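# Clamp wafer body between pipe ends and seat tie bar

## Task

Place the plain cylinder (the wafer body) between the two pipe ends so that each of its ends is seated within the raised ring on the face of the pipe end it touches. Then lower the tie bar fully into the slotted lugs of both pipe ends, leaving one bar head on the outer side of each lug. The pipe ends can be pressed together but springs spread them again, and any number of the three arms may be used.

## Robot and tools

ROBOTS. Three identical Kinova Gen3 arms, arm1, arm2 and arm3. Each has seven revolute joints, a five-finger right hand and a wrist camera (arm1_cam_wrist, arm2_cam_wrist, arm3_cam_wrist). cam_high is a fixed room camera looking down on the work area. Base (foot) positions in the scene frame, metres: arm1 at (0.552, -0.001, 0.784), yawed about 180 degrees so it faces -x; arm2 at (0.001, 0.651, 0.794) facing -y; arm3 at (-0.001, -0.652, 0.751) facing +y. Table tops are at z=0.720. The scene frame has its origin on the floor with +z up. Reach is roughly 1.06 m from each joint1 axis.

JOINTS. All arm targets are absolute joint angles in radians, not offsets. joint1_rad (-6.283 to 6.283) spins the arm about its foot, positive clockwise seen from above, 0 pointing along the foot's +x. joint2_rad (-2.249 to 2.249) is the shoulder, 0 upright, positive leans forward. joint3_rad (-6.283 to 6.283) twists the upper arm. joint4_rad (-2.579 to 2.579) is the elbow. joint5_rad (-6.283 to 6.283) twists the forearm. joint6_rad (-2.099 to 2.099) is the wrist bend. joint7_rad (-6.283 to 6.283) rolls the hand, positive counter-clockwise viewed from behind. A joint counts as arrived within 0.01 rad. With joints 1, 3, 5 at 0 and joint7 at 1.57, fingers point down ahead of the arm, palm to the right, thumb toward the foot. Joints of one arm start and finish together, so the hand can sweep a wide arc between postures; speeds are capped near 1.39 rad/s (joints 1-4) and 1.22 rad/s (joints 5-7).

HAND. Finger keys hand_little, hand_ring, hand_middle, hand_index, hand_thumb_bend, hand_thumb_turn are absolute targets on a -1 to 1 scale: +1 straight/open, -1 curled/closed; for hand_thumb_turn +1 places the thumb beside the palm and -1 opposite the fingers. hand_force_limit (-1 to 1) is a setting mapping linearly to about 0-10 N at the fingertip (0-15 N for thumb motors) at which a closing motor halts. hand_speed (-0.96 to 1) sets finger speed, full at +0.48 and above; each scene starts at force 0 and speed -0.8. A motor only runs when its own target changes by at least 0.002. To grip harder, raise the force limit and send a target further closed than the reading; to loosen, send a more open target. Close at hand_speed -0.94 or below for a soft grip. Thumb opposed, the hand wraps objects about 0.035-0.065 m thick, or handles down to 0.025 m. The hand point sits 0.045 m in front of the palm; its +z runs along straight fingers, +y out of the palm, +x across the palm away from the thumb. A wrist bracket on the little-finger side can strike things.

TOOLS. move: keys arm1, arm2, arm3 (each optional, one object per arm) and cameras. Each arm object holds joints (a map of key names above to numbers) and optional min_time_s (0.1 to 8 s, the minimum duration of that arm's motion). An arm you omit gets nothing new but may keep pushing to its earlier target. Motions of all named arms begin simultaneously. cameras is a list drawn from arm1_cam_wrist, arm2_cam_wrist, arm3_cam_wrist, cam_high or all; empty means none. A move with no arm keys just reports full state plus all images. Unknown keys make the call invalid; out-of-range numbers get it refused, and then later move, wait and finished_scene calls in the same reply are skipped. wait: seconds from 0 to 10, plus optional cameras; nothing new is commanded. zoom_image: camera and region [x0, y0, x1, y1] in pixels from the top-left, at most 504 by 504, on that camera's newest image. show_instructions: no arguments, shows reference pages. finished_scene: scene, the current scene's number; it is final and the goal must hold without the robots.

RESULTS. The move line gives each commanded arm's outcome, e.g. done or time_out. joint_status per key: done, off_target (resting away from target, maybe still pushing), time_out (holds where it stopped), not_followed (a collision check withheld the joints; the robot may retry). Arms not in the action appear under as last shown with not commanded. hand_stopped_by lists little, ring, middle, index, thumb_bend, thumb_turn as moving, target, force, stalled or fault. The *_load_n values are fingertip forces in N, positive when pushed open; a vanished load means a lost grip. Joint velocities in rad/s; within noise means still. Joint torques and Flange force (end-effector x, y, z) reveal contacts and held weight. on_its_own reports uncommanded behaviour. MOTOR HOT warns of heating; OVER-TEMPERATURE FAULT means the arm sags for 30-60 s. The pictures line orders returned images, which may lag the state slightly.

AVOID. Arms pushing hard into each other, or a hand closing onto another arm's fingers. Torque faults (limits 104.5 N m joints 1-4, 51.3 N m joints 5-7, or a 5 degree tracking error) freeze the arm for 10 s. Long stretched holds or pushing into unreachable poses heat motors. Don't drop, throw or slam parts, hit heavy fixed items, or push anything off the work area. Objects may occasionally be nudged by an outside push.

Each tool is called after "Emit:" as name([rows], argument=value, ...), one row to a line, values as JSON.

Reference images:

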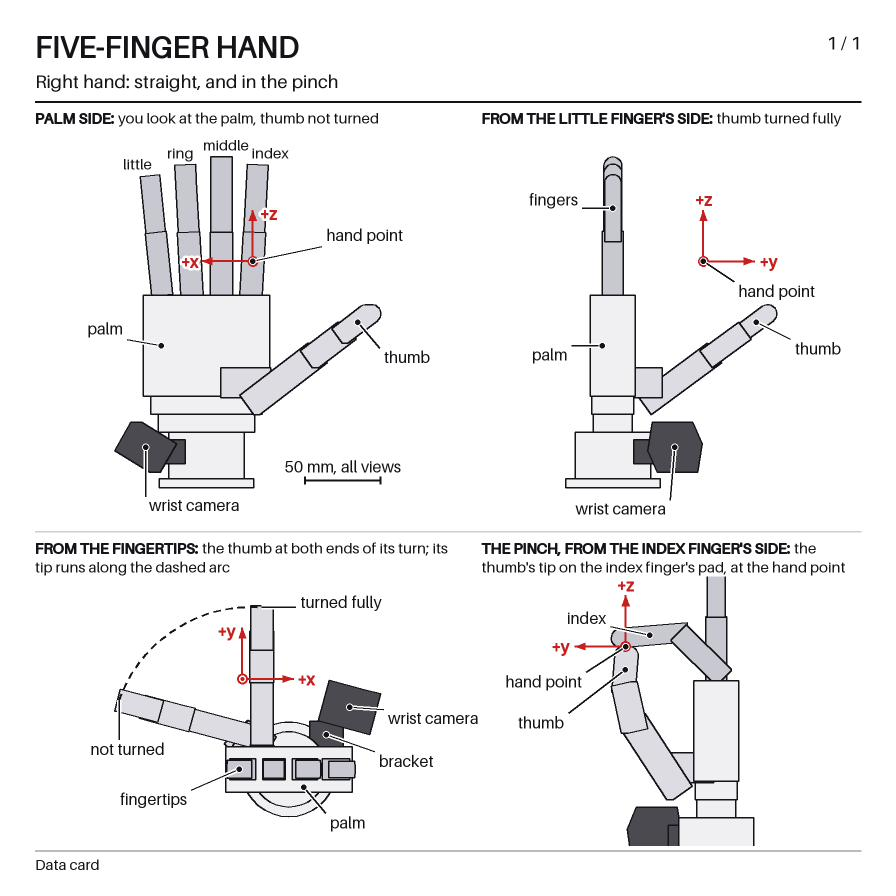

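## Session

Emit:
move(cameras=["all"])

Scene clock: 0.00 s.
Joint torques (N m): no reading
Flange force (N): no reading
Joint velocities: within noise
arm1.joint_positions: joint1_rad=+0.299 joint2_rad=-0.458 joint3_rad=+0.015 joint4_rad=+1.323 joint5_rad=-0.130 joint6_rad=+2.040 joint7_rad=-1.687 hand_little=+1.000 hand_ring=+1.000 hand_middle=+1.000 hand_index=+1.000 hand_thumb_turn=+1.000 hand_thumb_bend=+1.000 hand_force_limit=+0.000 hand_speed=-0.800
arm1.joint_status: not commanded
arm1.hand_stopped_by: target,target,target,target,target,target
arm1.little_load_n: 0.0
arm1.ring_load_n: 0.0
arm1.middle_load_n: 0.0
arm1.index_load_n: 0.0
arm1.thumb_bend_load_n: 0.0
arm1.thumb_turn_load_n: 0.0
arm1.hand: x=+0.3725 y=-0.0150 z=+1.3513 quat_wxyz=(+0.035, +0.972, -0.200, -0.120) (m; scene frame)
arm2.joint_positions: joint1_rad=+0.797 joint2_rad=-0.349 joint3_rad=-0.130 joint4_rad=+1.428 joint5_rad=-0.006 joint6_rad=+2.049 joint7_rad=-1.837 hand_little=+1.000 hand_ring=+1.000 hand_middle=+1.000 hand_index=+1.000 hand_thumb_turn=+1.000 hand_thumb_bend=+1.000 hand_force_limit=+0.000 hand_speed=-0.800
arm2.joint_status: not commanded
arm2.hand_stopped_by: target,target,target,target,target,target
arm2.little_load_n: 0.0
arm2.ring_load_n: 0.0
arm2.middle_load_n: 0.0
arm2.index_load_n: 0.0
arm2.thumb_bend_load_n: 0.5
arm2.thumb_turn_load_n: 0.0
arm2.hand: x=-0.0849 y=+0.4901 z=+1.3007 quat_wxyz=(+0.012, -0.955, -0.296, +0.020) (m; scene frame)
arm3.joint_positions: joint1_rad=+0.883 joint2_rad=-0.266 joint3_rad=+0.006 joint4_rad=+1.489 joint5_rad=+0.002 joint6_rad=+1.947 joint7_rad=-2.217 hand_little=+1.000 hand_ring=+1.000 hand_middle=+1.000 hand_index=+1.000 hand_thumb_turn=+1.000 hand_thumb_bend=+1.000 hand_force_limit=+0.000 hand_speed=-0.800
arm3.joint_status: not commanded
arm3.hand_stopped_by: target,target,target,target,target,target
arm3.little_load_n: 0.0
arm3.ring_load_n: 0.0
arm3.middle_load_n: 0.0
arm3.index_load_n: 0.0
arm3.thumb_bend_load_n: 0.0
arm3.thumb_turn_load_n: 0.0
arm3.hand: x=+0.1928 y=-0.5060 z=+1.2218 quat_wxyz=(+0.020, +0.003, -1.000, +0.008) (m; scene frame)
pictures: arm1_cam_wrist, arm2_cam_wrist, arm3_cam_wrist, cam_high

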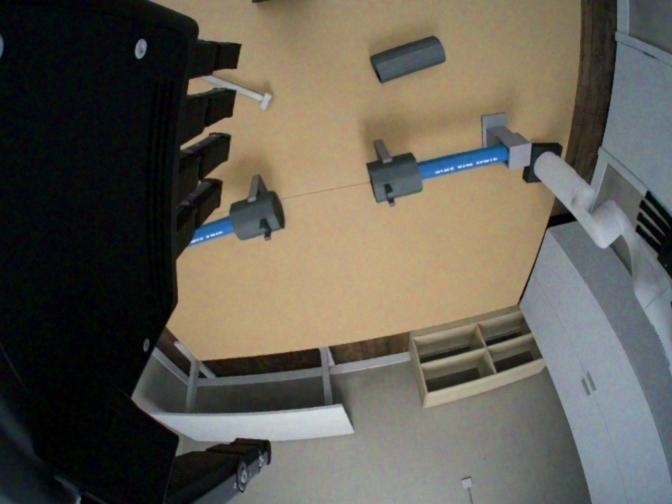

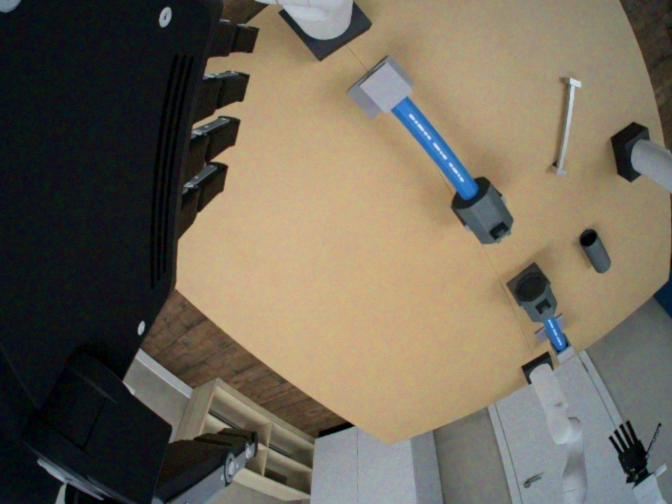

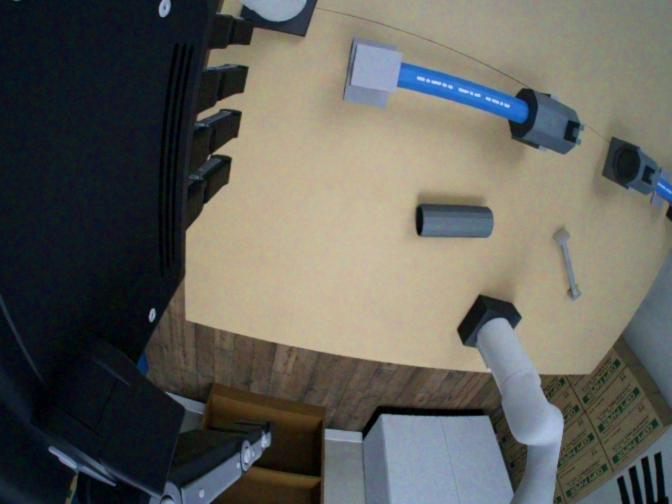

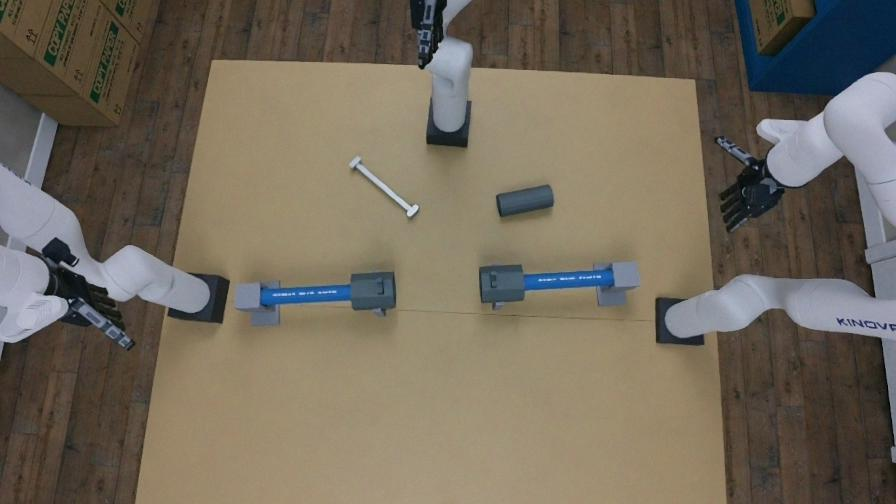

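Emit:
zoom_image(camera="cam_high", region=[220, 230, 420, 350])

Emit:
zoom_image(camera="cam_high", region=[460, 230, 660, 350])

Emit:
zoom_image(camera="cam_high", region=[340, 140, 580, 240])

Emit:
zoom_image(camera="arm1_cam_wrist", region=[180, 100, 560, 280])

Emit:
zoom_image(camera="arm2_cam_wrist", region=[340, 50, 672, 400])

Emit:
zoom_image(camera="arm3_cam_wrist", region=[340, 20, 672, 330])

Scaled by 2.520 from the camera's 896x504 image, which has a finer 1280x720 frame.

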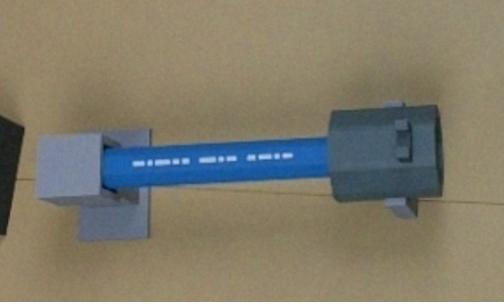

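Scaled by 2.520 from the camera's 896x504 image, which has a finer 1280x720 frame.

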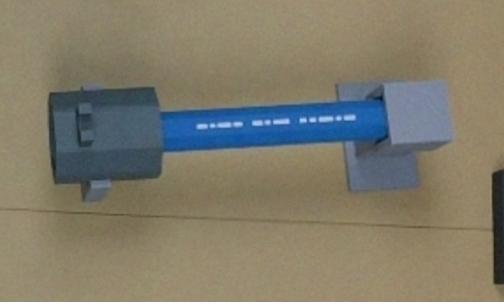

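Scaled by 2.100 from the camera's 896x504 image, which has a finer 1280x720 frame.

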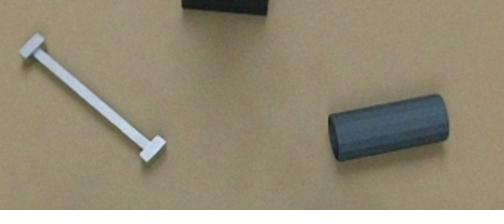

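Scaled by 1.326 from the camera's 672x504 image, which has a finer 960x720 frame.

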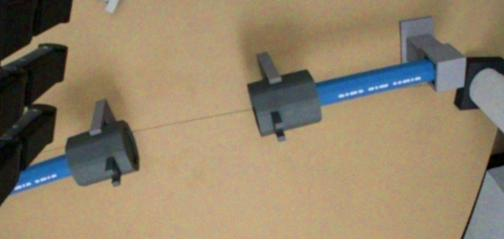

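Scaled by 1.440 from the camera's 672x504 image, which has a finer 960x720 frame.

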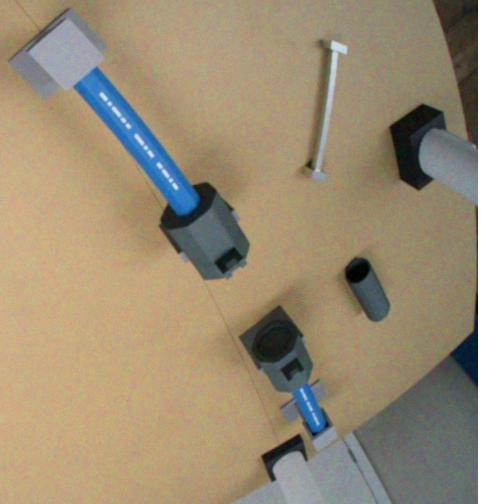

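Scaled by 1.518 from the camera's 672x504 image, which has a finer 960x720 frame.

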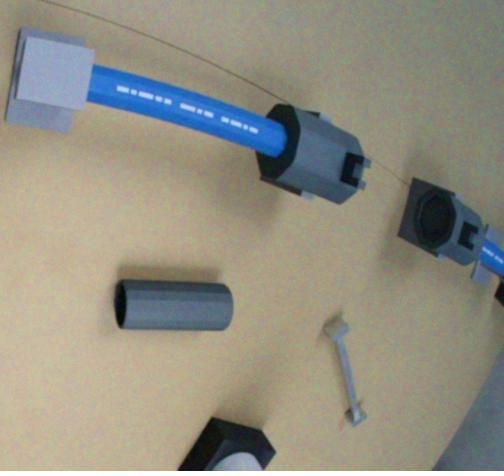

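Emit:
move(arm1={"joints": {"joint1_rad": 0.062, "joint2_rad": 0.206, "joint3_rad": 0, "joint4_rad": 1.3995, "joint5_rad": -0.013, "joint6_rad": 1.527, "joint7_rad": -1.458}}, cameras=["arm1_cam_wrist"])

Scene clock: 14.07 s.
Joint torques (N m): arm1=[0.56 -10.63 -1.21 -7.25 -0.03 0.07 0.28] | arm2=[0.96 -1.29 -0.43 -8.13 0.02 -0.14 -0.47] | arm3=[0.63 -4.74 -1.14 -7.37 -0.12 0.42 0.13]
Flange force (N): arm1=[0.9 0.5 -2.5] | arm2=[-1.2 -3.8 2.7] | arm3=[-5.4 1.2 -1.4]
move: arm1 done
Joint velocities: within noise
arm1.joint_positions: joint1_rad=+0.062 joint2_rad=+0.206 joint3_rad=+0.000 joint4_rad=+1.400 joint5_rad=-0.013 joint6_rad=+1.527 joint7_rad=-1.458 hand_little=+1.000 hand_ring=+1.000 hand_middle=+1.000 hand_index=+1.000 hand_thumb_turn=+1.000 hand_thumb_bend=+1.000 hand_force_limit=+0.000 hand_speed=-0.800
arm1.joint_status: all done
arm1.hand_stopped_by: target,target,target,target,target,target
arm1.little_load_n: 0.0
arm1.ring_load_n: 0.0
arm1.middle_load_n: 0.0
arm1.index_load_n: 0.0
arm1.thumb_bend_load_n: 0.0
arm1.thumb_turn_load_n: 0.0
arm1.hand: x=+0.1189 y=+0.0006 z=+1.1437 quat_wxyz=(+0.000, +1.000, +0.000, +0.000) (m; scene frame)
arm2, arm3: as last shown
arm2.thumb_bend_load_n: -0.5
pictures: arm1_cam_wrist
camera_calibration:
arm1_cam_wrist: T_world_to_cam=[[0.239926, -0.970102, 0.0365759, -0.0746561], [-0.851866, -0.192315, 0.487175, -0.449585], [-0.465576, -0.148044, -0.872538, 1.16403], [0, 0, 0, 1]] pos_world=[0.176872, 0.0134418, 1.23742]

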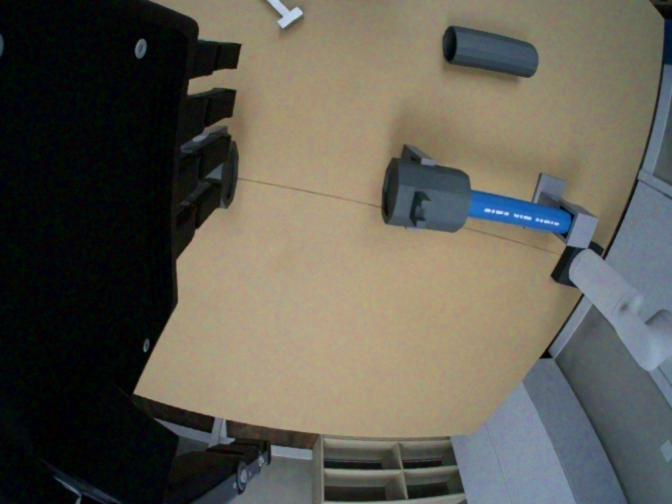

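Emit:
zoom_image(camera="arm1_cam_wrist", region=[360, 130, 620, 280])

Scaled by 1.938 from the camera's 672x504 image, which has a finer 960x720 frame.

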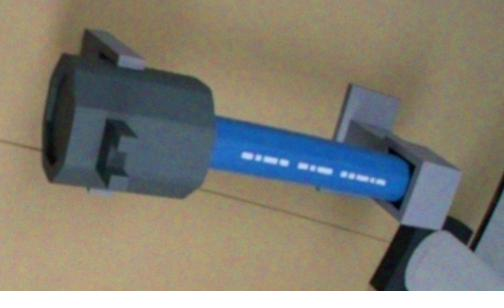

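Emit:
move(arm1={"joints": {"joint1_rad": -0.099, "joint2_rad": 0.151, "joint3_rad": 0, "joint4_rad": 1.876, "joint5_rad": -0.0125, "joint6_rad": 1.103, "joint7_rad": -1.614}}, arm3={"joints": {"joint1_rad": 0.656, "joint2_rad": -0.142, "joint3_rad": 0, "joint4_rad": 2.343, "joint5_rad": -0.581, "joint6_rad": 0.592, "joint7_rad": -0.449}}, cameras=["arm1_cam_wrist", "arm3_cam_wrist"])

Emit:
zoom_image(camera="arm1_cam_wrist", region=[250, 100, 600, 400])

Emit:
zoom_image(camera="arm3_cam_wrist", region=[200, 100, 600, 400])

Scene clock: 19.20 s.
Joint torques (N m): arm1=[0.43 -8.78 -1.23 -6.41 0.01 0.09 0.31] | arm2=[0.97 -1.3 -0.42 -8.14 0.04 -0.12 -0.45] | arm3=[0.59 -6.81 -0.94 -7.32 -0.76 -0.21 0.09]
Flange force (N): arm1=[1.1 0.1 -3.2] | arm2=[-1.2 -3.7 2.8] | arm3=[-0.3 -4.8 6.2]
move: arm1 done; arm3 done
Joint velocities: within noise
arm1.joint_positions: joint1_rad=-0.099 joint2_rad=+0.151 joint3_rad=+0.000 joint4_rad=+1.876 joint5_rad=-0.012 joint6_rad=+1.103 joint7_rad=-1.614 hand_little=+1.000 hand_ring=+1.000 hand_middle=+1.000 hand_index=+1.000 hand_thumb_turn=+1.000 hand_thumb_bend=+1.000 hand_force_limit=+0.000 hand_speed=-0.800
arm1.joint_status: all done
arm1.hand_stopped_by: target,target,target,target,target,target
arm1.little_load_n: 0.0
arm1.ring_load_n: 0.0
arm1.middle_load_n: 0.0
arm1.index_load_n: 0.0
arm1.thumb_bend_load_n: 0.0
arm1.thumb_turn_load_n: 0.0
arm1.hand: x=+0.1687 y=-0.0595 z=+1.0201 quat_wxyz=(+0.000, +1.000, +0.000, +0.000) (m; scene frame)
arm2: as last shown
arm2.ring_load_n: -0.5
arm2.thumb_bend_load_n: 0.0
arm3.joint_positions: joint1_rad=+0.656 joint2_rad=-0.142 joint3_rad=+0.000 joint4_rad=+2.343 joint5_rad=-0.581 joint6_rad=+0.592 joint7_rad=-0.449 hand_little=+1.000 hand_ring=+1.000 hand_middle=+1.000 hand_index=+1.000 hand_thumb_turn=+1.000 hand_thumb_bend=+1.000 hand_force_limit=+0.000 hand_speed=-0.800
arm3.joint_status: all done
arm3.hand_stopped_by: target,target,target,target,target,target
arm3.little_load_n: 0.0
arm3.ring_load_n: 0.0
arm3.middle_load_n: 0.0
arm3.index_load_n: 0.0
arm3.thumb_bend_load_n: 0.0
arm3.thumb_turn_load_n: -0.5
arm3.hand: x=+0.0895 y=-0.3303 z=+1.0010 quat_wxyz=(-0.183, +0.683, -0.683, -0.183) (m; scene frame)
pictures: arm1_cam_wrist, arm3_cam_wrist
camera_calibration:
arm1_cam_wrist: T_world_to_cam=[[0.239901, -0.970125, 0.0361366, -0.139791], [-0.851582, -0.192423, 0.487629, -0.359014], [-0.466107, -0.147756, -0.872303, 1.07028], [0, 0, 0, 1]] pos_world=[0.22667, -0.0465571, 1.11372]
arm3_cam_wrist: T_world_to_cam=[[-0.968669, -0.229589, -0.0947037, 0.102278], [-0.194132, 0.462142, 0.865296, -0.698042], [-0.154896, 0.856571, -0.492233, 0.903531], [0, 0, 0, 1]] pos_world=[0.103515, -0.427862, 1.05845]

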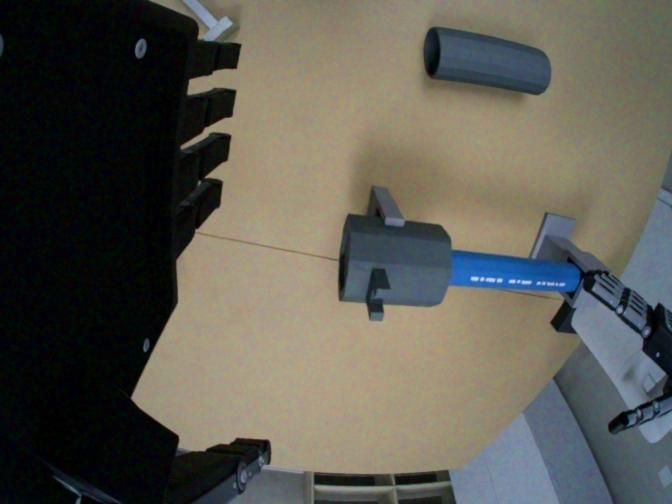

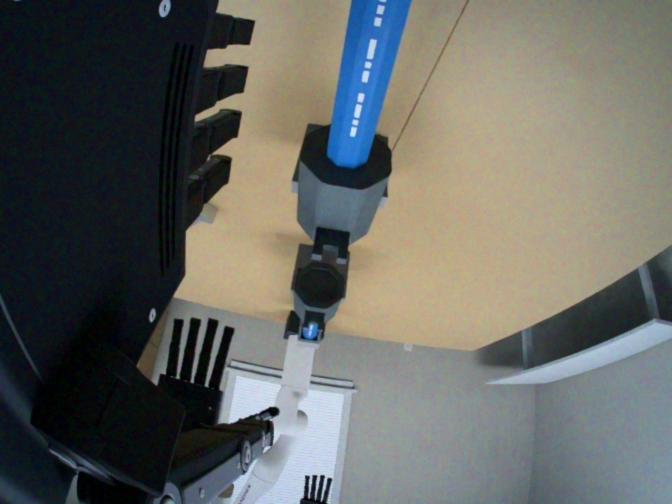

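Scaled by 1.440 from the camera's 672x504 image, which has a finer 960x720 frame.

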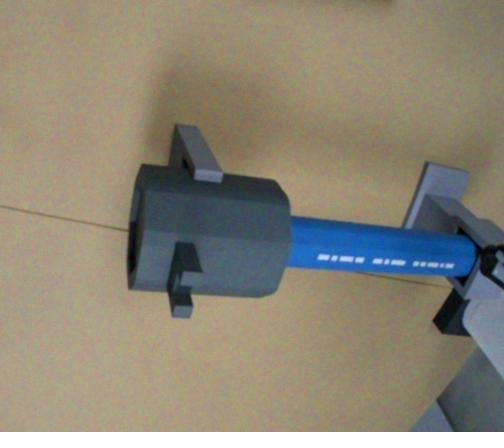

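Scaled by 1.260 from the camera's 672x504 image, which has a finer 960x720 frame.

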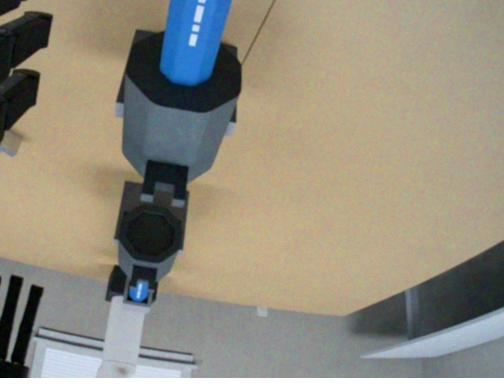

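Emit:
move(arm1={"joints": {"joint1_rad": -0.010, "joint2_rad": 0.194, "joint3_rad": 0, "joint4_rad": 2.530, "joint5_rad": 0.258, "joint6_rad": -0.12, "joint7_rad": -1.798}}, cameras=["arm1_cam_wrist"])

Emit:
zoom_image(camera="arm1_cam_wrist", region=[180, 60, 640, 460])

Scene clock: 24.13 s.
Joint torques (N m): arm1=[0.49 -6.66 -1.28 -3.74 -0.04 -1.09 0.34] | arm2=[0.95 -1.3 -0.42 -8.13 0.02 -0.14 -0.45] | arm3=[0.58 -6.83 -0.91 -7.32 -0.8 -0.15 0.16]
Flange force (N): arm1=no reading | arm2=[-1.2 -3.7 2.7] | arm3=[-0.7 -4.3 6.3]
move: arm1 done
Joint velocities: within noise
arm1.joint_positions: joint1_rad=-0.010 joint2_rad=+0.194 joint3_rad=+0.000 joint4_rad=+2.530 joint5_rad=+0.258 joint6_rad=-0.120 joint7_rad=-1.798 hand_little=+1.000 hand_ring=+1.000 hand_middle=+1.000 hand_index=+1.000 hand_thumb_turn=+1.000 hand_thumb_bend=+1.000 hand_force_limit=+0.000 hand_speed=-0.800
arm1.joint_status: all done
arm1.hand_stopped_by: target,target,target,target,target,target
arm1.little_load_n: 0.0
arm1.ring_load_n: 0.0
arm1.middle_load_n: 0.0
arm1.index_load_n: 0.0
arm1.thumb_bend_load_n: 0.0
arm1.thumb_turn_load_n: 0.0
arm1.hand: x=+0.1523 y=-0.0324 z=+0.9285 quat_wxyz=(+0.000, +0.966, +0.000, -0.259) (m; scene frame)
arm2, arm3: as last shown
arm2.ring_load_n: 0.0
arm3.thumb_turn_load_n: 0.0
pictures: arm1_cam_wrist
camera_calibration:
arm1_cam_wrist: T_world_to_cam=[[0.226074, -0.970047, -0.0888787, 0.0118091], [-0.494021, -0.192812, 0.847801, -0.711976], [-0.839544, -0.147758, -0.522814, 0.719186], [0, 0, 0, 1]] pos_world=[0.249387, -0.0195569, 0.980664]

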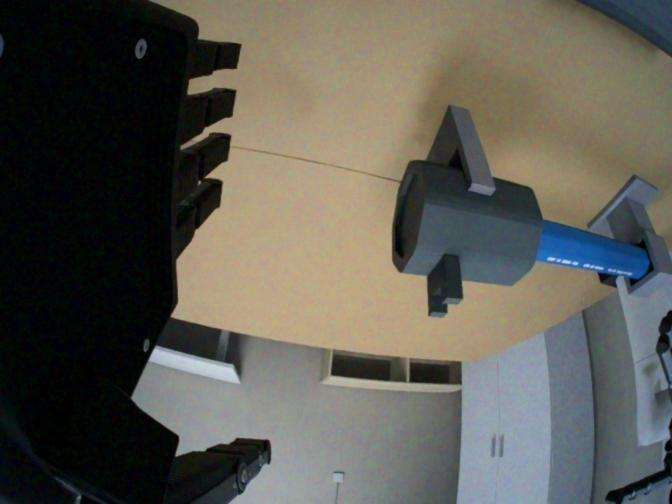

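Scaled by 1.096 from the camera's 672x504 image, which has a finer 960x720 frame.

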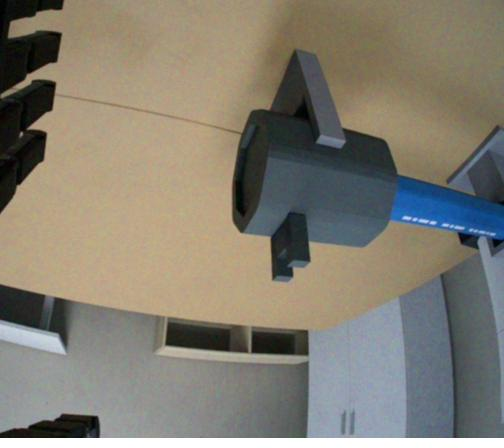

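Emit:
zoom_image(camera="arm1_cam_wrist", region=[370, 80, 570, 330])

Emit:
zoom_image(camera="arm3_cam_wrist", region=[260, 90, 420, 350])

Scaled by 2.016 from the camera's 672x504 image, which has a finer 960x720 frame.

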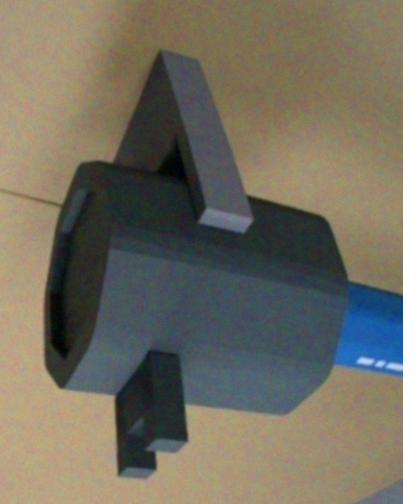

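This scene's latest camera images include none from arm3_cam_wrist. They are from: arm1_cam_wrist. arm3_cam_wrist's image comes with the result of a call that names it in "cameras".

Emit:
move(cameras=["cam_high", "arm3_cam_wrist", "arm1_cam_wrist"])

Emit:
zoom_image(camera="cam_high", region=[340, 255, 540, 335])

Emit:
zoom_image(camera="arm3_cam_wrist", region=[260, 90, 420, 350])

Scene clock: 41.07 s.
Joint torques (N m): arm1=[0.5 -6.72 -1.29 -3.83 -0.01 -1.1 0.32] | arm2=[0.95 -1.34 -0.39 -8.17 0.03 -0.14 -0.45] | arm3=[0.62 -6.78 -0.95 -7.41 -0.81 -0.18 0.07]
Flange force (N): arm1=no reading | arm2=[-1.2 -3.6 2.8] | arm3=[0.0 -4.6 6.3]
Joint velocities: within noise
arm1.joint_positions: joint1_rad=-0.010 joint2_rad=+0.194 joint3_rad=+0.000 joint4_rad=+2.530 joint5_rad=+0.258 joint6_rad=-0.120 joint7_rad=-1.798 hand_little=+1.000 hand_ring=+1.000 hand_middle=+1.000 hand_index=+1.000 hand_thumb_turn=+1.000 hand_thumb_bend=+1.000 hand_force_limit=+0.000 hand_speed=-0.800
arm1.joint_status: all done
arm1.hand_stopped_by: target,target,target,target,target,target
arm1.little_load_n: 0.0
arm1.ring_load_n: 0.0
arm1.middle_load_n: 0.0
arm1.index_load_n: 0.0
arm1.thumb_bend_load_n: 0.0
arm1.thumb_turn_load_n: 0.0
arm1.hand: x=+0.1523 y=-0.0324 z=+0.9285 quat_wxyz=(+0.000, +0.966, +0.000, -0.259) (m; scene frame)
arm2.joint_positions: joint1_rad=+0.797 joint2_rad=-0.349 joint3_rad=-0.130 joint4_rad=+1.428 joint5_rad=-0.006 joint6_rad=+2.049 joint7_rad=-1.837 hand_little=+1.000 hand_ring=+1.000 hand_middle=+1.000 hand_index=+1.000 hand_thumb_turn=+1.000 hand_thumb_bend=+1.000 hand_force_limit=+0.000 hand_speed=-0.800
arm2.joint_status: not commanded
arm2.hand_stopped_by: target,target,target,target,target,target
arm2.little_load_n: 0.0
arm2.ring_load_n: 0.0
arm2.middle_load_n: 0.0
arm2.index_load_n: 0.5
arm2.thumb_bend_load_n: 0.0
arm2.thumb_turn_load_n: 0.0
arm2.hand: x=-0.0849 y=+0.4901 z=+1.3007 quat_wxyz=(+0.012, -0.955, -0.296, +0.020) (m; scene frame)
arm3.joint_positions: joint1_rad=+0.656 joint2_rad=-0.142 joint3_rad=+0.000 joint4_rad=+2.343 joint5_rad=-0.581 joint6_rad=+0.592 joint7_rad=-0.449 hand_little=+1.000 hand_ring=+1.000 hand_middle=+1.000 hand_index=+1.000 hand_thumb_turn=+1.000 hand_thumb_bend=+1.000 hand_force_limit=+0.000 hand_speed=-0.800
arm3.joint_status: not commanded
arm3.hand_stopped_by: target,target,target,target,target,target
arm3.little_load_n: 0.0
arm3.ring_load_n: 0.0
arm3.middle_load_n: 0.0
arm3.index_load_n: 0.0
arm3.thumb_bend_load_n: 0.0
arm3.thumb_turn_load_n: 0.0
arm3.hand: x=+0.0895 y=-0.3303 z=+1.0010 quat_wxyz=(-0.183, +0.683, -0.683, -0.183) (m; scene frame)
pictures: arm1_cam_wrist, arm3_cam_wrist, cam_high
camera_calibration:
arm1_cam_wrist: T_world_to_cam=[[0.226074, -0.970047, -0.0888787, 0.0118091], [-0.494021, -0.192812, 0.847801, -0.711976], [-0.839544, -0.147758, -0.522814, 0.719186], [0, 0, 0, 1]] pos_world=[0.249387, -0.0195569, 0.980664]
arm3_cam_wrist: T_world_to_cam=[[-0.968669, -0.229589, -0.0947037, 0.102278], [-0.194132, 0.462142, 0.865296, -0.698042], [-0.154896, 0.856571, -0.492233, 0.903531], [0, 0, 0, 1]] pos_world=[0.103515, -0.427862, 1.05845]

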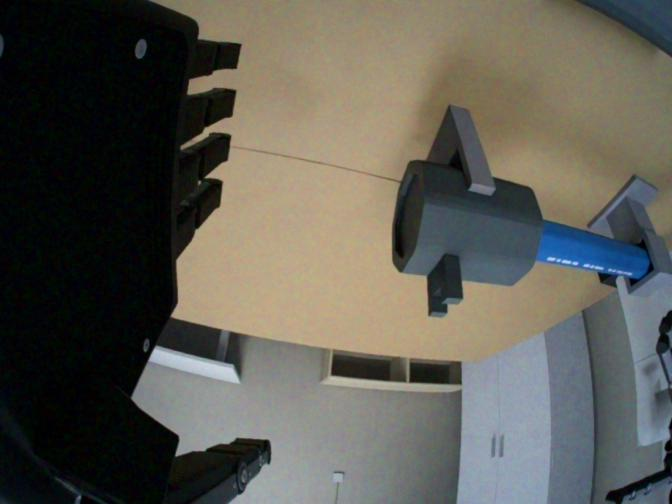

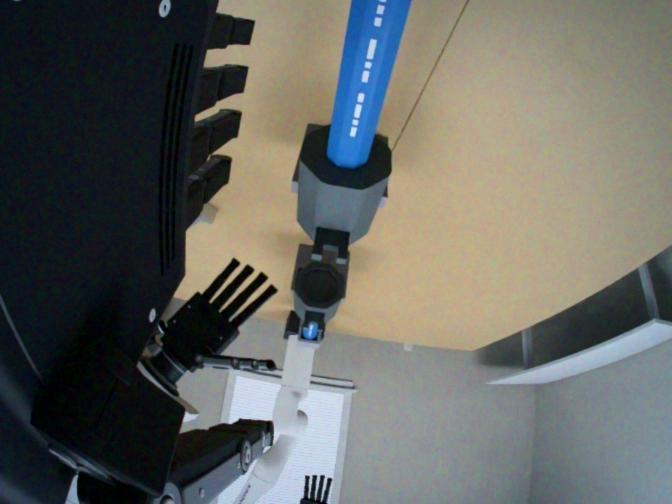

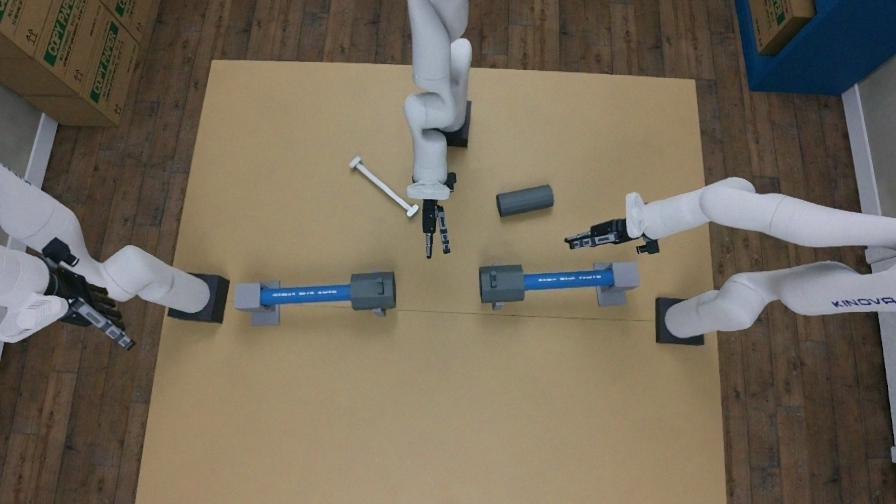

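Scaled by 2.520 from the camera's 896x504 image, which has a finer 1280x720 frame.

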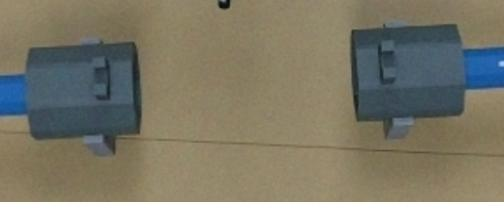

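Scaled by 1.938 from the camera's 672x504 image, which has a finer 960x720 frame.

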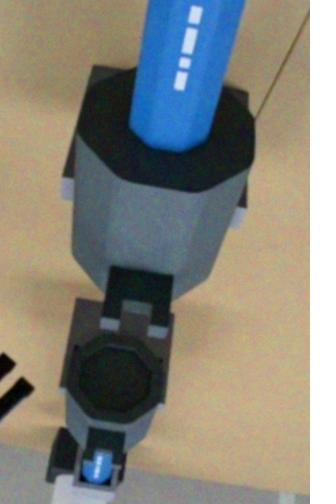

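Emit:
move(arm1={"joints": {"joint1_rad": 0, "joint2_rad": 0, "joint3_rad": 0, "joint4_rad": 1.6, "joint5_rad": 0, "joint6_rad": 0.9, "joint7_rad": -2.5}}, arm3={"joints": {"joint1_rad": -0.1, "joint2_rad": 0.2, "joint3_rad": 0, "joint4_rad": 2.0, "joint5_rad": 0.5, "joint6_rad": 1.2, "joint7_rad": -1.0, "hand_speed": 0, "hand_thumb_turn": -1}})

Emit:
move(arm3={"joints": {"joint1_rad": -0.600, "joint2_rad": 0.947, "joint3_rad": 0, "joint4_rad": 2.024, "joint5_rad": 1.118, "joint6_rad": 1.663, "joint7_rad": -1.416}, "min_time_s": 3}, cameras=["arm3_cam_wrist", "cam_high"])

Scene clock: 49.87 s.
Joint torques (N m): arm1=[0.46 -8.08 -1.34 -8.58 0.11 -1.27 0.32] | arm2=[0.94 -1.33 -0.43 -8.15 0.03 -0.12 -0.45] | arm3=[0.46 -11.71 -0.74 -5.93 0.7 1.12 0.15]
Flange force (N): arm1=[-0.7 -0.2 -2.9] | arm2=[-1.3 -3.7 2.9] | arm3=[-4.4 -2.6 3.1]
move: arm1 done; arm3 done
Joint velocities: within noise
arm1.joint_positions: joint1_rad=+0.000 joint2_rad=+0.000 joint3_rad=+0.000 joint4_rad=+1.600 joint5_rad=+0.000 joint6_rad=+0.900 joint7_rad=-2.500 hand_little=+1.000 hand_ring=+1.000 hand_middle=+1.000 hand_index=+1.000 hand_thumb_turn=+1.000 hand_thumb_bend=+1.000 hand_force_limit=+0.000 hand_speed=-0.800
arm1.joint_status: all done
arm1.hand_stopped_by: target,target,target,target,target,target
arm1.little_load_n: 0.0
arm1.ring_load_n: 0.0
arm1.middle_load_n: 0.0
arm1.index_load_n: 0.0
arm1.thumb_bend_load_n: 0.0
arm1.thumb_turn_load_n: 0.0
arm1.hand: x=-0.0122 y=+0.0354 z=+1.2562 quat_wxyz=(+0.127, +0.840, -0.446, -0.283) (m; scene frame)
arm2: as last shown
arm2.index_load_n: 0.0
arm3.joint_positions: joint1_rad=-0.100 joint2_rad=+0.200 joint3_rad=+0.000 joint4_rad=+2.000 joint5_rad=+0.500 joint6_rad=+1.200 joint7_rad=-1.000 hand_little=+1.000 hand_ring=+1.000 hand_middle=+1.000 hand_index=+1.000 hand_thumb_turn=-1.000 hand_thumb_bend=+1.000 hand_force_limit=+0.000 hand_speed=+0.000
arm3.joint_status: all done
arm3.hand_stopped_by: target,target,target,target,target,target
arm3.little_load_n: 0.0
arm3.ring_load_n: 0.0
arm3.middle_load_n: 0.5
arm3.index_load_n: 0.0
arm3.thumb_bend_load_n: 0.0
arm3.thumb_turn_load_n: 0.0
arm3.hand: x=+0.0954 y=-0.3935 z=+0.9559 quat_wxyz=(-0.001, +0.914, -0.325, +0.243) (m; scene frame)
pictures: none

Scene clock: 53.17 s.
Joint torques (N m): arm1=[0.45 -8.18 -1.36 -8.55 0.05 -1.39 0.31] | arm2=[0.98 -1.35 -0.41 -8.15 0.03 -0.12 -0.46] | arm3=[0.36 -17.51 1.15 -0.47 0.2 2.94 0.14]
Flange force (N): arm1=[-1.0 0.3 -3.1] | arm2=[-1.3 -3.7 2.8] | arm3=[-5.3 -0.1 0.6]
move: arm3 done
Joint velocities: within noise
arm1, arm2: as last shown
arm3.joint_positions: joint1_rad=-0.600 joint2_rad=+0.947 joint3_rad=+0.000 joint4_rad=+2.024 joint5_rad=+1.118 joint6_rad=+1.663 joint7_rad=-1.416 hand_little=+1.000 hand_ring=+1.000 hand_middle=+1.000 hand_index=+1.000 hand_thumb_turn=-1.000 hand_thumb_bend=+1.000 hand_force_limit=+0.000 hand_speed=+0.000
arm3.joint_status: all done
arm3.hand_stopped_by: target,target,target,target,target,target
arm3.little_load_n: 0.0
arm3.ring_load_n: 0.0
arm3.middle_load_n: 0.0
arm3.index_load_n: 0.0
arm3.thumb_bend_load_n: 0.0
arm3.thumb_turn_load_n: 0.5
arm3.hand: x=+0.1370 y=-0.3315 z=+0.9442 quat_wxyz=(-0.039, +0.706, +0.038, +0.706) (m; scene frame)
pictures: arm3_cam_wrist, cam_high
camera_calibration:
arm3_cam_wrist: T_world_to_cam=[[0.0725687, -0.966655, 0.245585, -0.56565], [-0.49384, -0.248756, -0.833212, 0.770065], [0.86652, -0.0608143, -0.495425, 0.442866], [0, 0, 0, 1]] pos_world=[0.037585, -0.328297, 0.999949]

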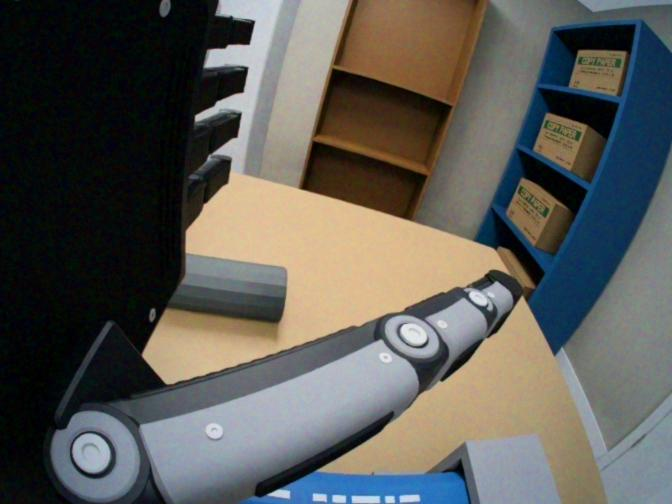

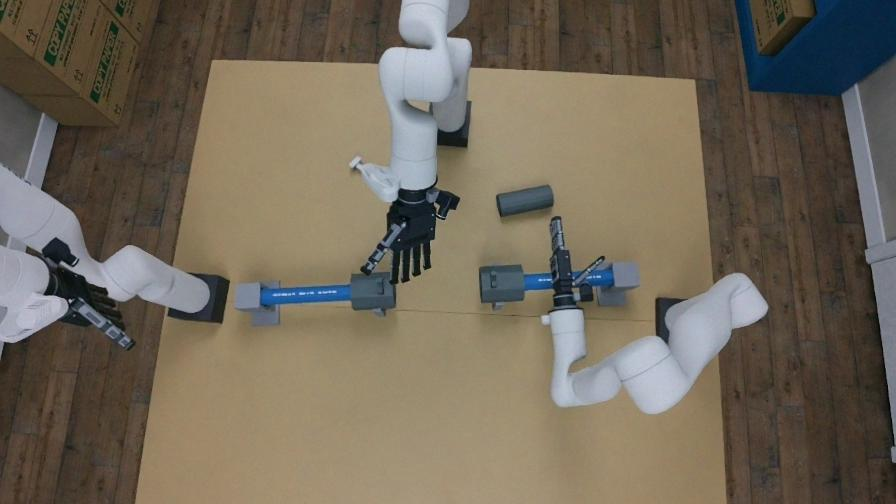

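Emit:
zoom_image(camera="cam_high", region=[470, 200, 650, 340])

Scaled by 2.800 from the camera's 896x504 image, which has a finer 1280x720 frame.

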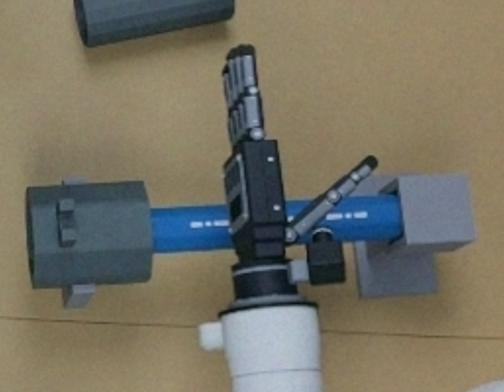

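Emit:
move(arm3={"joints": {"joint1_rad": -0.578, "joint2_rad": 1.128, "joint3_rad": 0, "joint4_rad": 1.985, "joint5_rad": 1.133, "joint6_rad": 1.600, "joint7_rad": -1.542}, "min_time_s": 2.5}, cameras=["arm3_cam_wrist", "cam_high"])

Emit:
zoom_image(camera="cam_high", region=[470, 200, 650, 340])

Scene clock: 57.93 s.
Joint torques (N m): arm1=[0.47 -8.16 -1.28 -8.57 0.1 -1.34 0.35] | arm2=[0.95 -1.32 -0.42 -8.15 0.04 -0.14 -0.47] | arm3=[0.34 -18.24 1.48 0.55 -0.13 2.99 0.12]
Flange force (N): arm1=[-0.7 0.2 -3.0] | arm2=[-1.2 -3.7 2.8] | arm3=[-5.1 0.8 1.1]
move: arm3 done
Joint velocities: within noise
arm1, arm2: as last shown
arm1.index_load_n: 0.5
arm3.joint_positions: joint1_rad=-0.578 joint2_rad=+1.128 joint3_rad=+0.000 joint4_rad=+1.985 joint5_rad=+1.133 joint6_rad=+1.600 joint7_rad=-1.542 hand_little=+1.000 hand_ring=+1.000 hand_middle=+1.000 hand_index=+1.000 hand_thumb_turn=-1.000 hand_thumb_bend=+1.000 hand_force_limit=+0.000 hand_speed=+0.000
arm3.joint_status: all done
arm3.hand_stopped_by: target,target,target,target,target,target
arm3.little_load_n: 0.0
arm3.ring_load_n: 0.0
arm3.middle_load_n: 0.0
arm3.index_load_n: 0.0
arm3.thumb_bend_load_n: 0.0
arm3.thumb_turn_load_n: 0.0
arm3.hand: x=+0.1465 y=-0.3320 z=+0.8743 quat_wxyz=(-0.038, +0.706, +0.039, +0.706) (m; scene frame)
pictures: arm3_cam_wrist, cam_high
camera_calibration:
arm3_cam_wrist: T_world_to_cam=[[0.0732136, -0.966262, 0.246937, -0.550782], [-0.493291, -0.250278, -0.833082, 0.715613], [0.866778, -0.0608186, -0.494972, 0.399576], [0, 0, 0, 1]] pos_world=[0.0469861, -0.328796, 0.929951]

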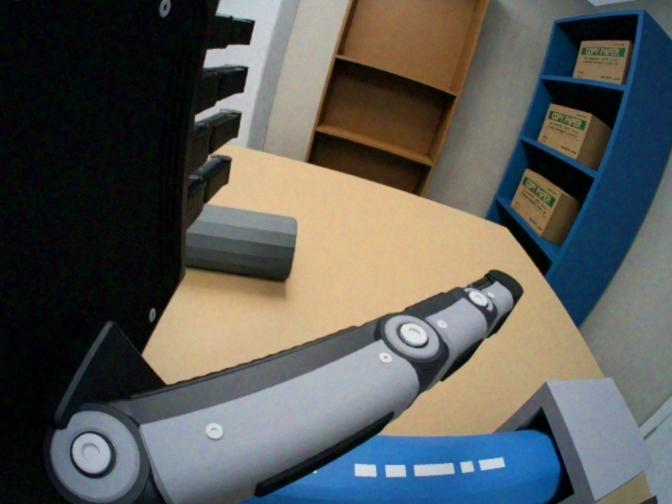

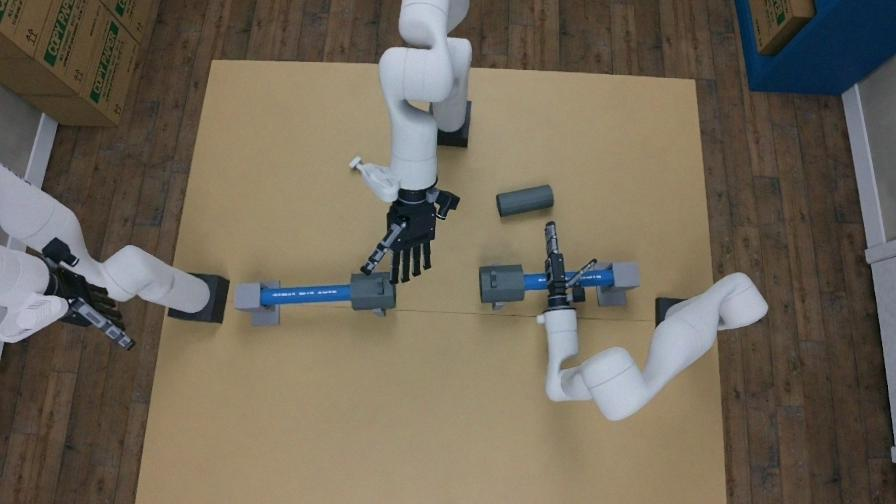

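Scaled by 2.800 from the camera's 896x504 image, which has a finer 1280x720 frame.

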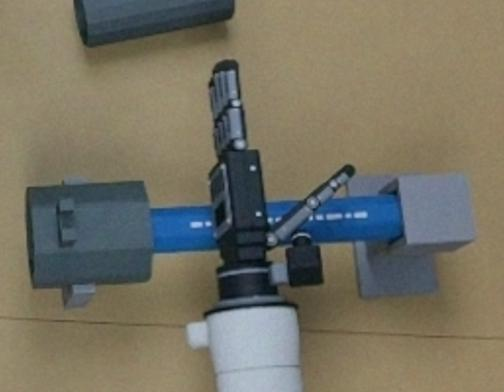

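Emit:
move(arm3={"joints": {"joint1_rad": -0.529, "joint2_rad": 1.140, "joint3_rad": 0, "joint4_rad": 1.829, "joint5_rad": 1.189, "joint6_rad": 1.653, "joint7_rad": -1.408}, "min_time_s": 3}, cameras=["cam_high"])

Emit:
zoom_image(camera="cam_high", region=[440, 200, 640, 340])

Emit:
move(arm3={"joints": {"joint1_rad": -0.5045, "joint2_rad": 1.155, "joint3_rad": 0, "joint4_rad": 1.7295, "joint5_rad": 1.2206, "joint6_rad": 1.678, "joint7_rad": -1.3276}, "min_time_s": 3}, cameras=["cam_high"])

Emit:
zoom_image(camera="cam_high", region=[440, 200, 640, 340])

Scene clock: 123.10 s.
Joint torques (N m): arm1=[0.45 -8.1 -1.31 -8.66 0.08 -1.35 0.36] | arm2=[0.95 -1.32 -0.42 -8.12 0.04 -0.13 -0.45] | arm3=[0.32 -19.64 1.46 -0.53 0.2 2.96 0.12]
Flange force (N): arm1=[-0.4 -0.1 -3.0] | arm2=[-1.3 -3.7 2.7] | arm3=[-5.0 -0.5 0.6]
move: arm3 done
Joint velocities: within noise
arm1, arm2: as last shown
arm1.index_load_n: 0.0
arm3.joint_positions: joint1_rad=-0.529 joint2_rad=+1.140 joint3_rad=+0.000 joint4_rad=+1.829 joint5_rad=+1.189 joint6_rad=+1.653 joint7_rad=-1.408 hand_little=+1.000 hand_ring=+1.000 hand_middle=+1.000 hand_index=+1.000 hand_thumb_turn=-1.000 hand_thumb_bend=+1.000 hand_force_limit=+0.000 hand_speed=+0.000
arm3.joint_status: all done
arm3.hand_stopped_by: target,target,target,target,target,target
arm3.little_load_n: 0.0
arm3.ring_load_n: 0.0
arm3.middle_load_n: 0.0
arm3.index_load_n: 0.0
arm3.thumb_bend_load_n: 0.0
arm3.thumb_turn_load_n: 0.5
arm3.hand: x=+0.1411 y=-0.2822 z=+0.8744 quat_wxyz=(-0.038, +0.706, +0.039, +0.706) (m; scene frame)
pictures: cam_high

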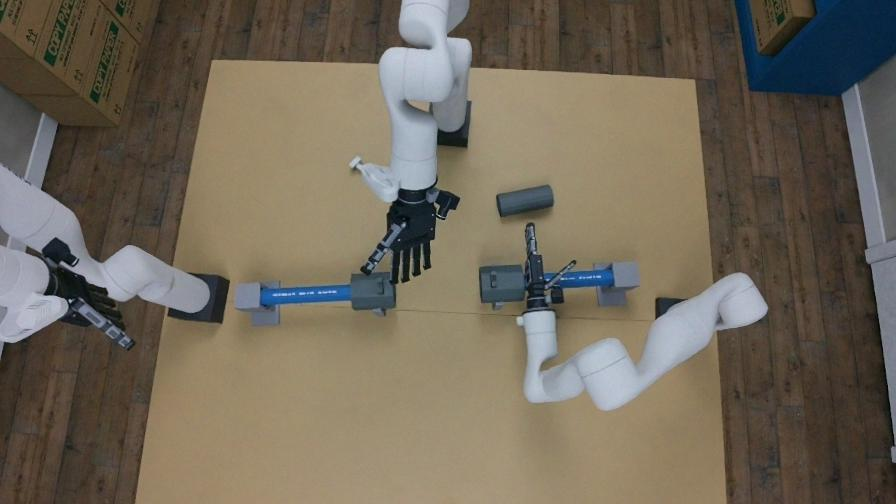

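Scaled by 2.520 from the camera's 896x504 image, which has a finer 1280x720 frame.

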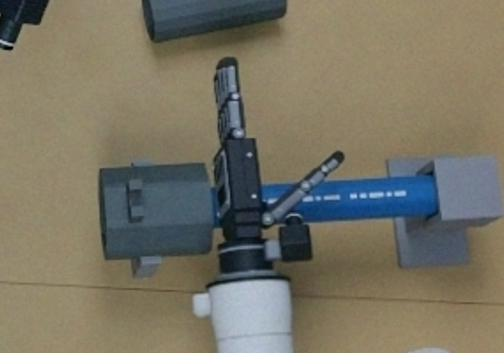

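Scene clock: 126.40 s.
Joint torques (N m): arm1=[0.48 -8.07 -1.3 -8.64 0.07 -1.35 0.32] | arm2=[0.97 -1.3 -0.44 -8.12 0.04 -0.15 -0.45] | arm3=[-0.33 -22.23 2.22 -3.32 2.43 2.91 -0.17]
Flange force (N): arm1=[-0.4 -0.2 -3.1] | arm2=[-1.2 -3.8 2.7] | arm3=[-6.6 6.0 -0.4]
move: arm3 done
Joint velocities: within noise
arm1, arm2: as last shown
arm3.joint_positions: joint1_rad=-0.505 joint2_rad=+1.155 joint3_rad=+0.000 joint4_rad=+1.730 joint5_rad=+1.221 joint6_rad=+1.678 joint7_rad=-1.328 hand_little=+1.000 hand_ring=+1.000 hand_middle=+1.000 hand_index=+1.000 hand_thumb_turn=-1.000 hand_thumb_bend=+1.000 hand_force_limit=+0.000 hand_speed=+0.000
arm3.joint_status: all done
arm3.hand_stopped_by: target,target,target,target,target,target
arm3.little_load_n: 0.0
arm3.ring_load_n: 0.0
arm3.middle_load_n: 0.0
arm3.index_load_n: 0.0
arm3.thumb_bend_load_n: 0.0
arm3.thumb_turn_load_n: 0.0
arm3.hand: x=+0.1378 y=-0.2523 z=+0.8742 quat_wxyz=(-0.038, +0.706, +0.038, +0.706) (m; scene frame)
pictures: cam_high

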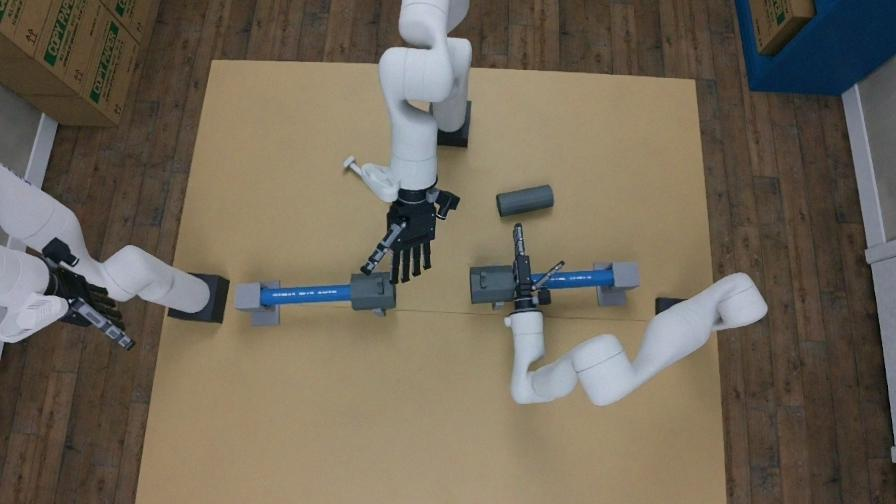

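Scaled by 2.520 from the camera's 896x504 image, which has a finer 1280x720 frame.

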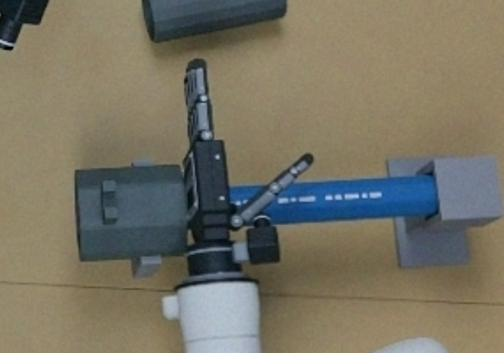

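Emit:
move(arm3={"joints": {"joint1_rad": -0.486, "joint2_rad": 1.1716, "joint3_rad": 0, "joint4_rad": 1.6426, "joint5_rad": 1.2461, "joint6_rad": 1.6964, "joint7_rad": -1.2589}, "min_time_s": 3}, cameras=["cam_high"])

Emit:
zoom_image(camera="cam_high", region=[440, 200, 640, 340])

Scene clock: 130.60 s.
Joint torques (N m): arm1=[0.41 -8.2 -1.32 -8.65 0.08 -1.35 0.32] | arm2=[0.95 -1.3 -0.44 -8.13 0.05 -0.15 -0.44] | arm3=[-1.4 -28.06 5.73 -42.48 35.64 -17.4 -5.46]
Flange force (N): arm1=[-0.7 -0.1 -2.9] | arm2=[-1.2 -3.7 2.7] | arm3=[30.9 143.1 -35.5]
move: arm3 done
TORQUE WARNING: arm3's joint5_rad reached its warning level (29.4 N m). A warning alone does not stop the arm.
Joint velocities: within noise
arm1, arm2: as last shown
arm3.joint_positions: joint1_rad=-0.486 joint2_rad=+1.172 joint3_rad=+0.000 joint4_rad=+1.643 joint5_rad=+1.244 joint6_rad=+1.697 joint7_rad=-1.259 hand_little=+1.000 hand_ring=+1.000 hand_middle=+1.000 hand_index=+1.000 hand_thumb_turn=-1.000 hand_thumb_bend=+1.000 hand_force_limit=+0.000 hand_speed=+0.000
arm3.joint_status: all done
arm3.hand_stopped_by: target,target,target,target,target,target
arm3.little_load_n: 0.0
arm3.ring_load_n: 0.0
arm3.middle_load_n: 0.0
arm3.index_load_n: 0.0
arm3.thumb_bend_load_n: 0.0
arm3.thumb_turn_load_n: 0.5
arm3.hand: x=+0.1351 y=-0.2280 z=+0.8742 quat_wxyz=(-0.038, +0.706, +0.038, +0.706) (m; scene frame)
pictures: cam_high

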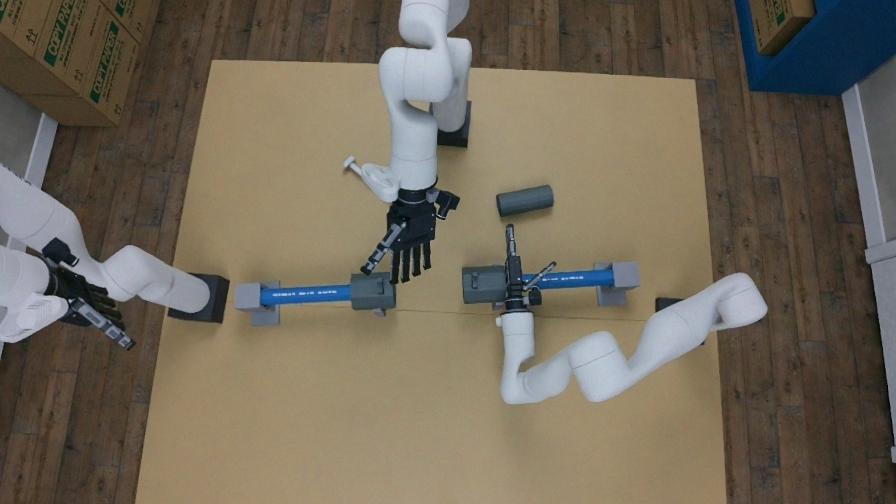

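Scaled by 2.520 from the camera's 896x504 image, which has a finer 1280x720 frame.

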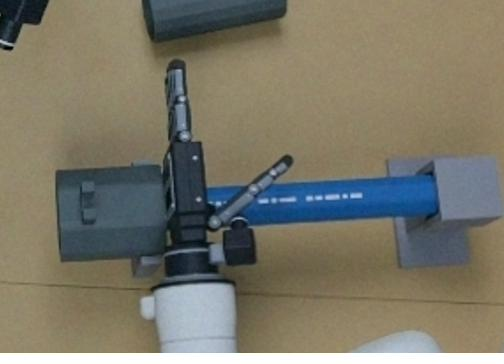

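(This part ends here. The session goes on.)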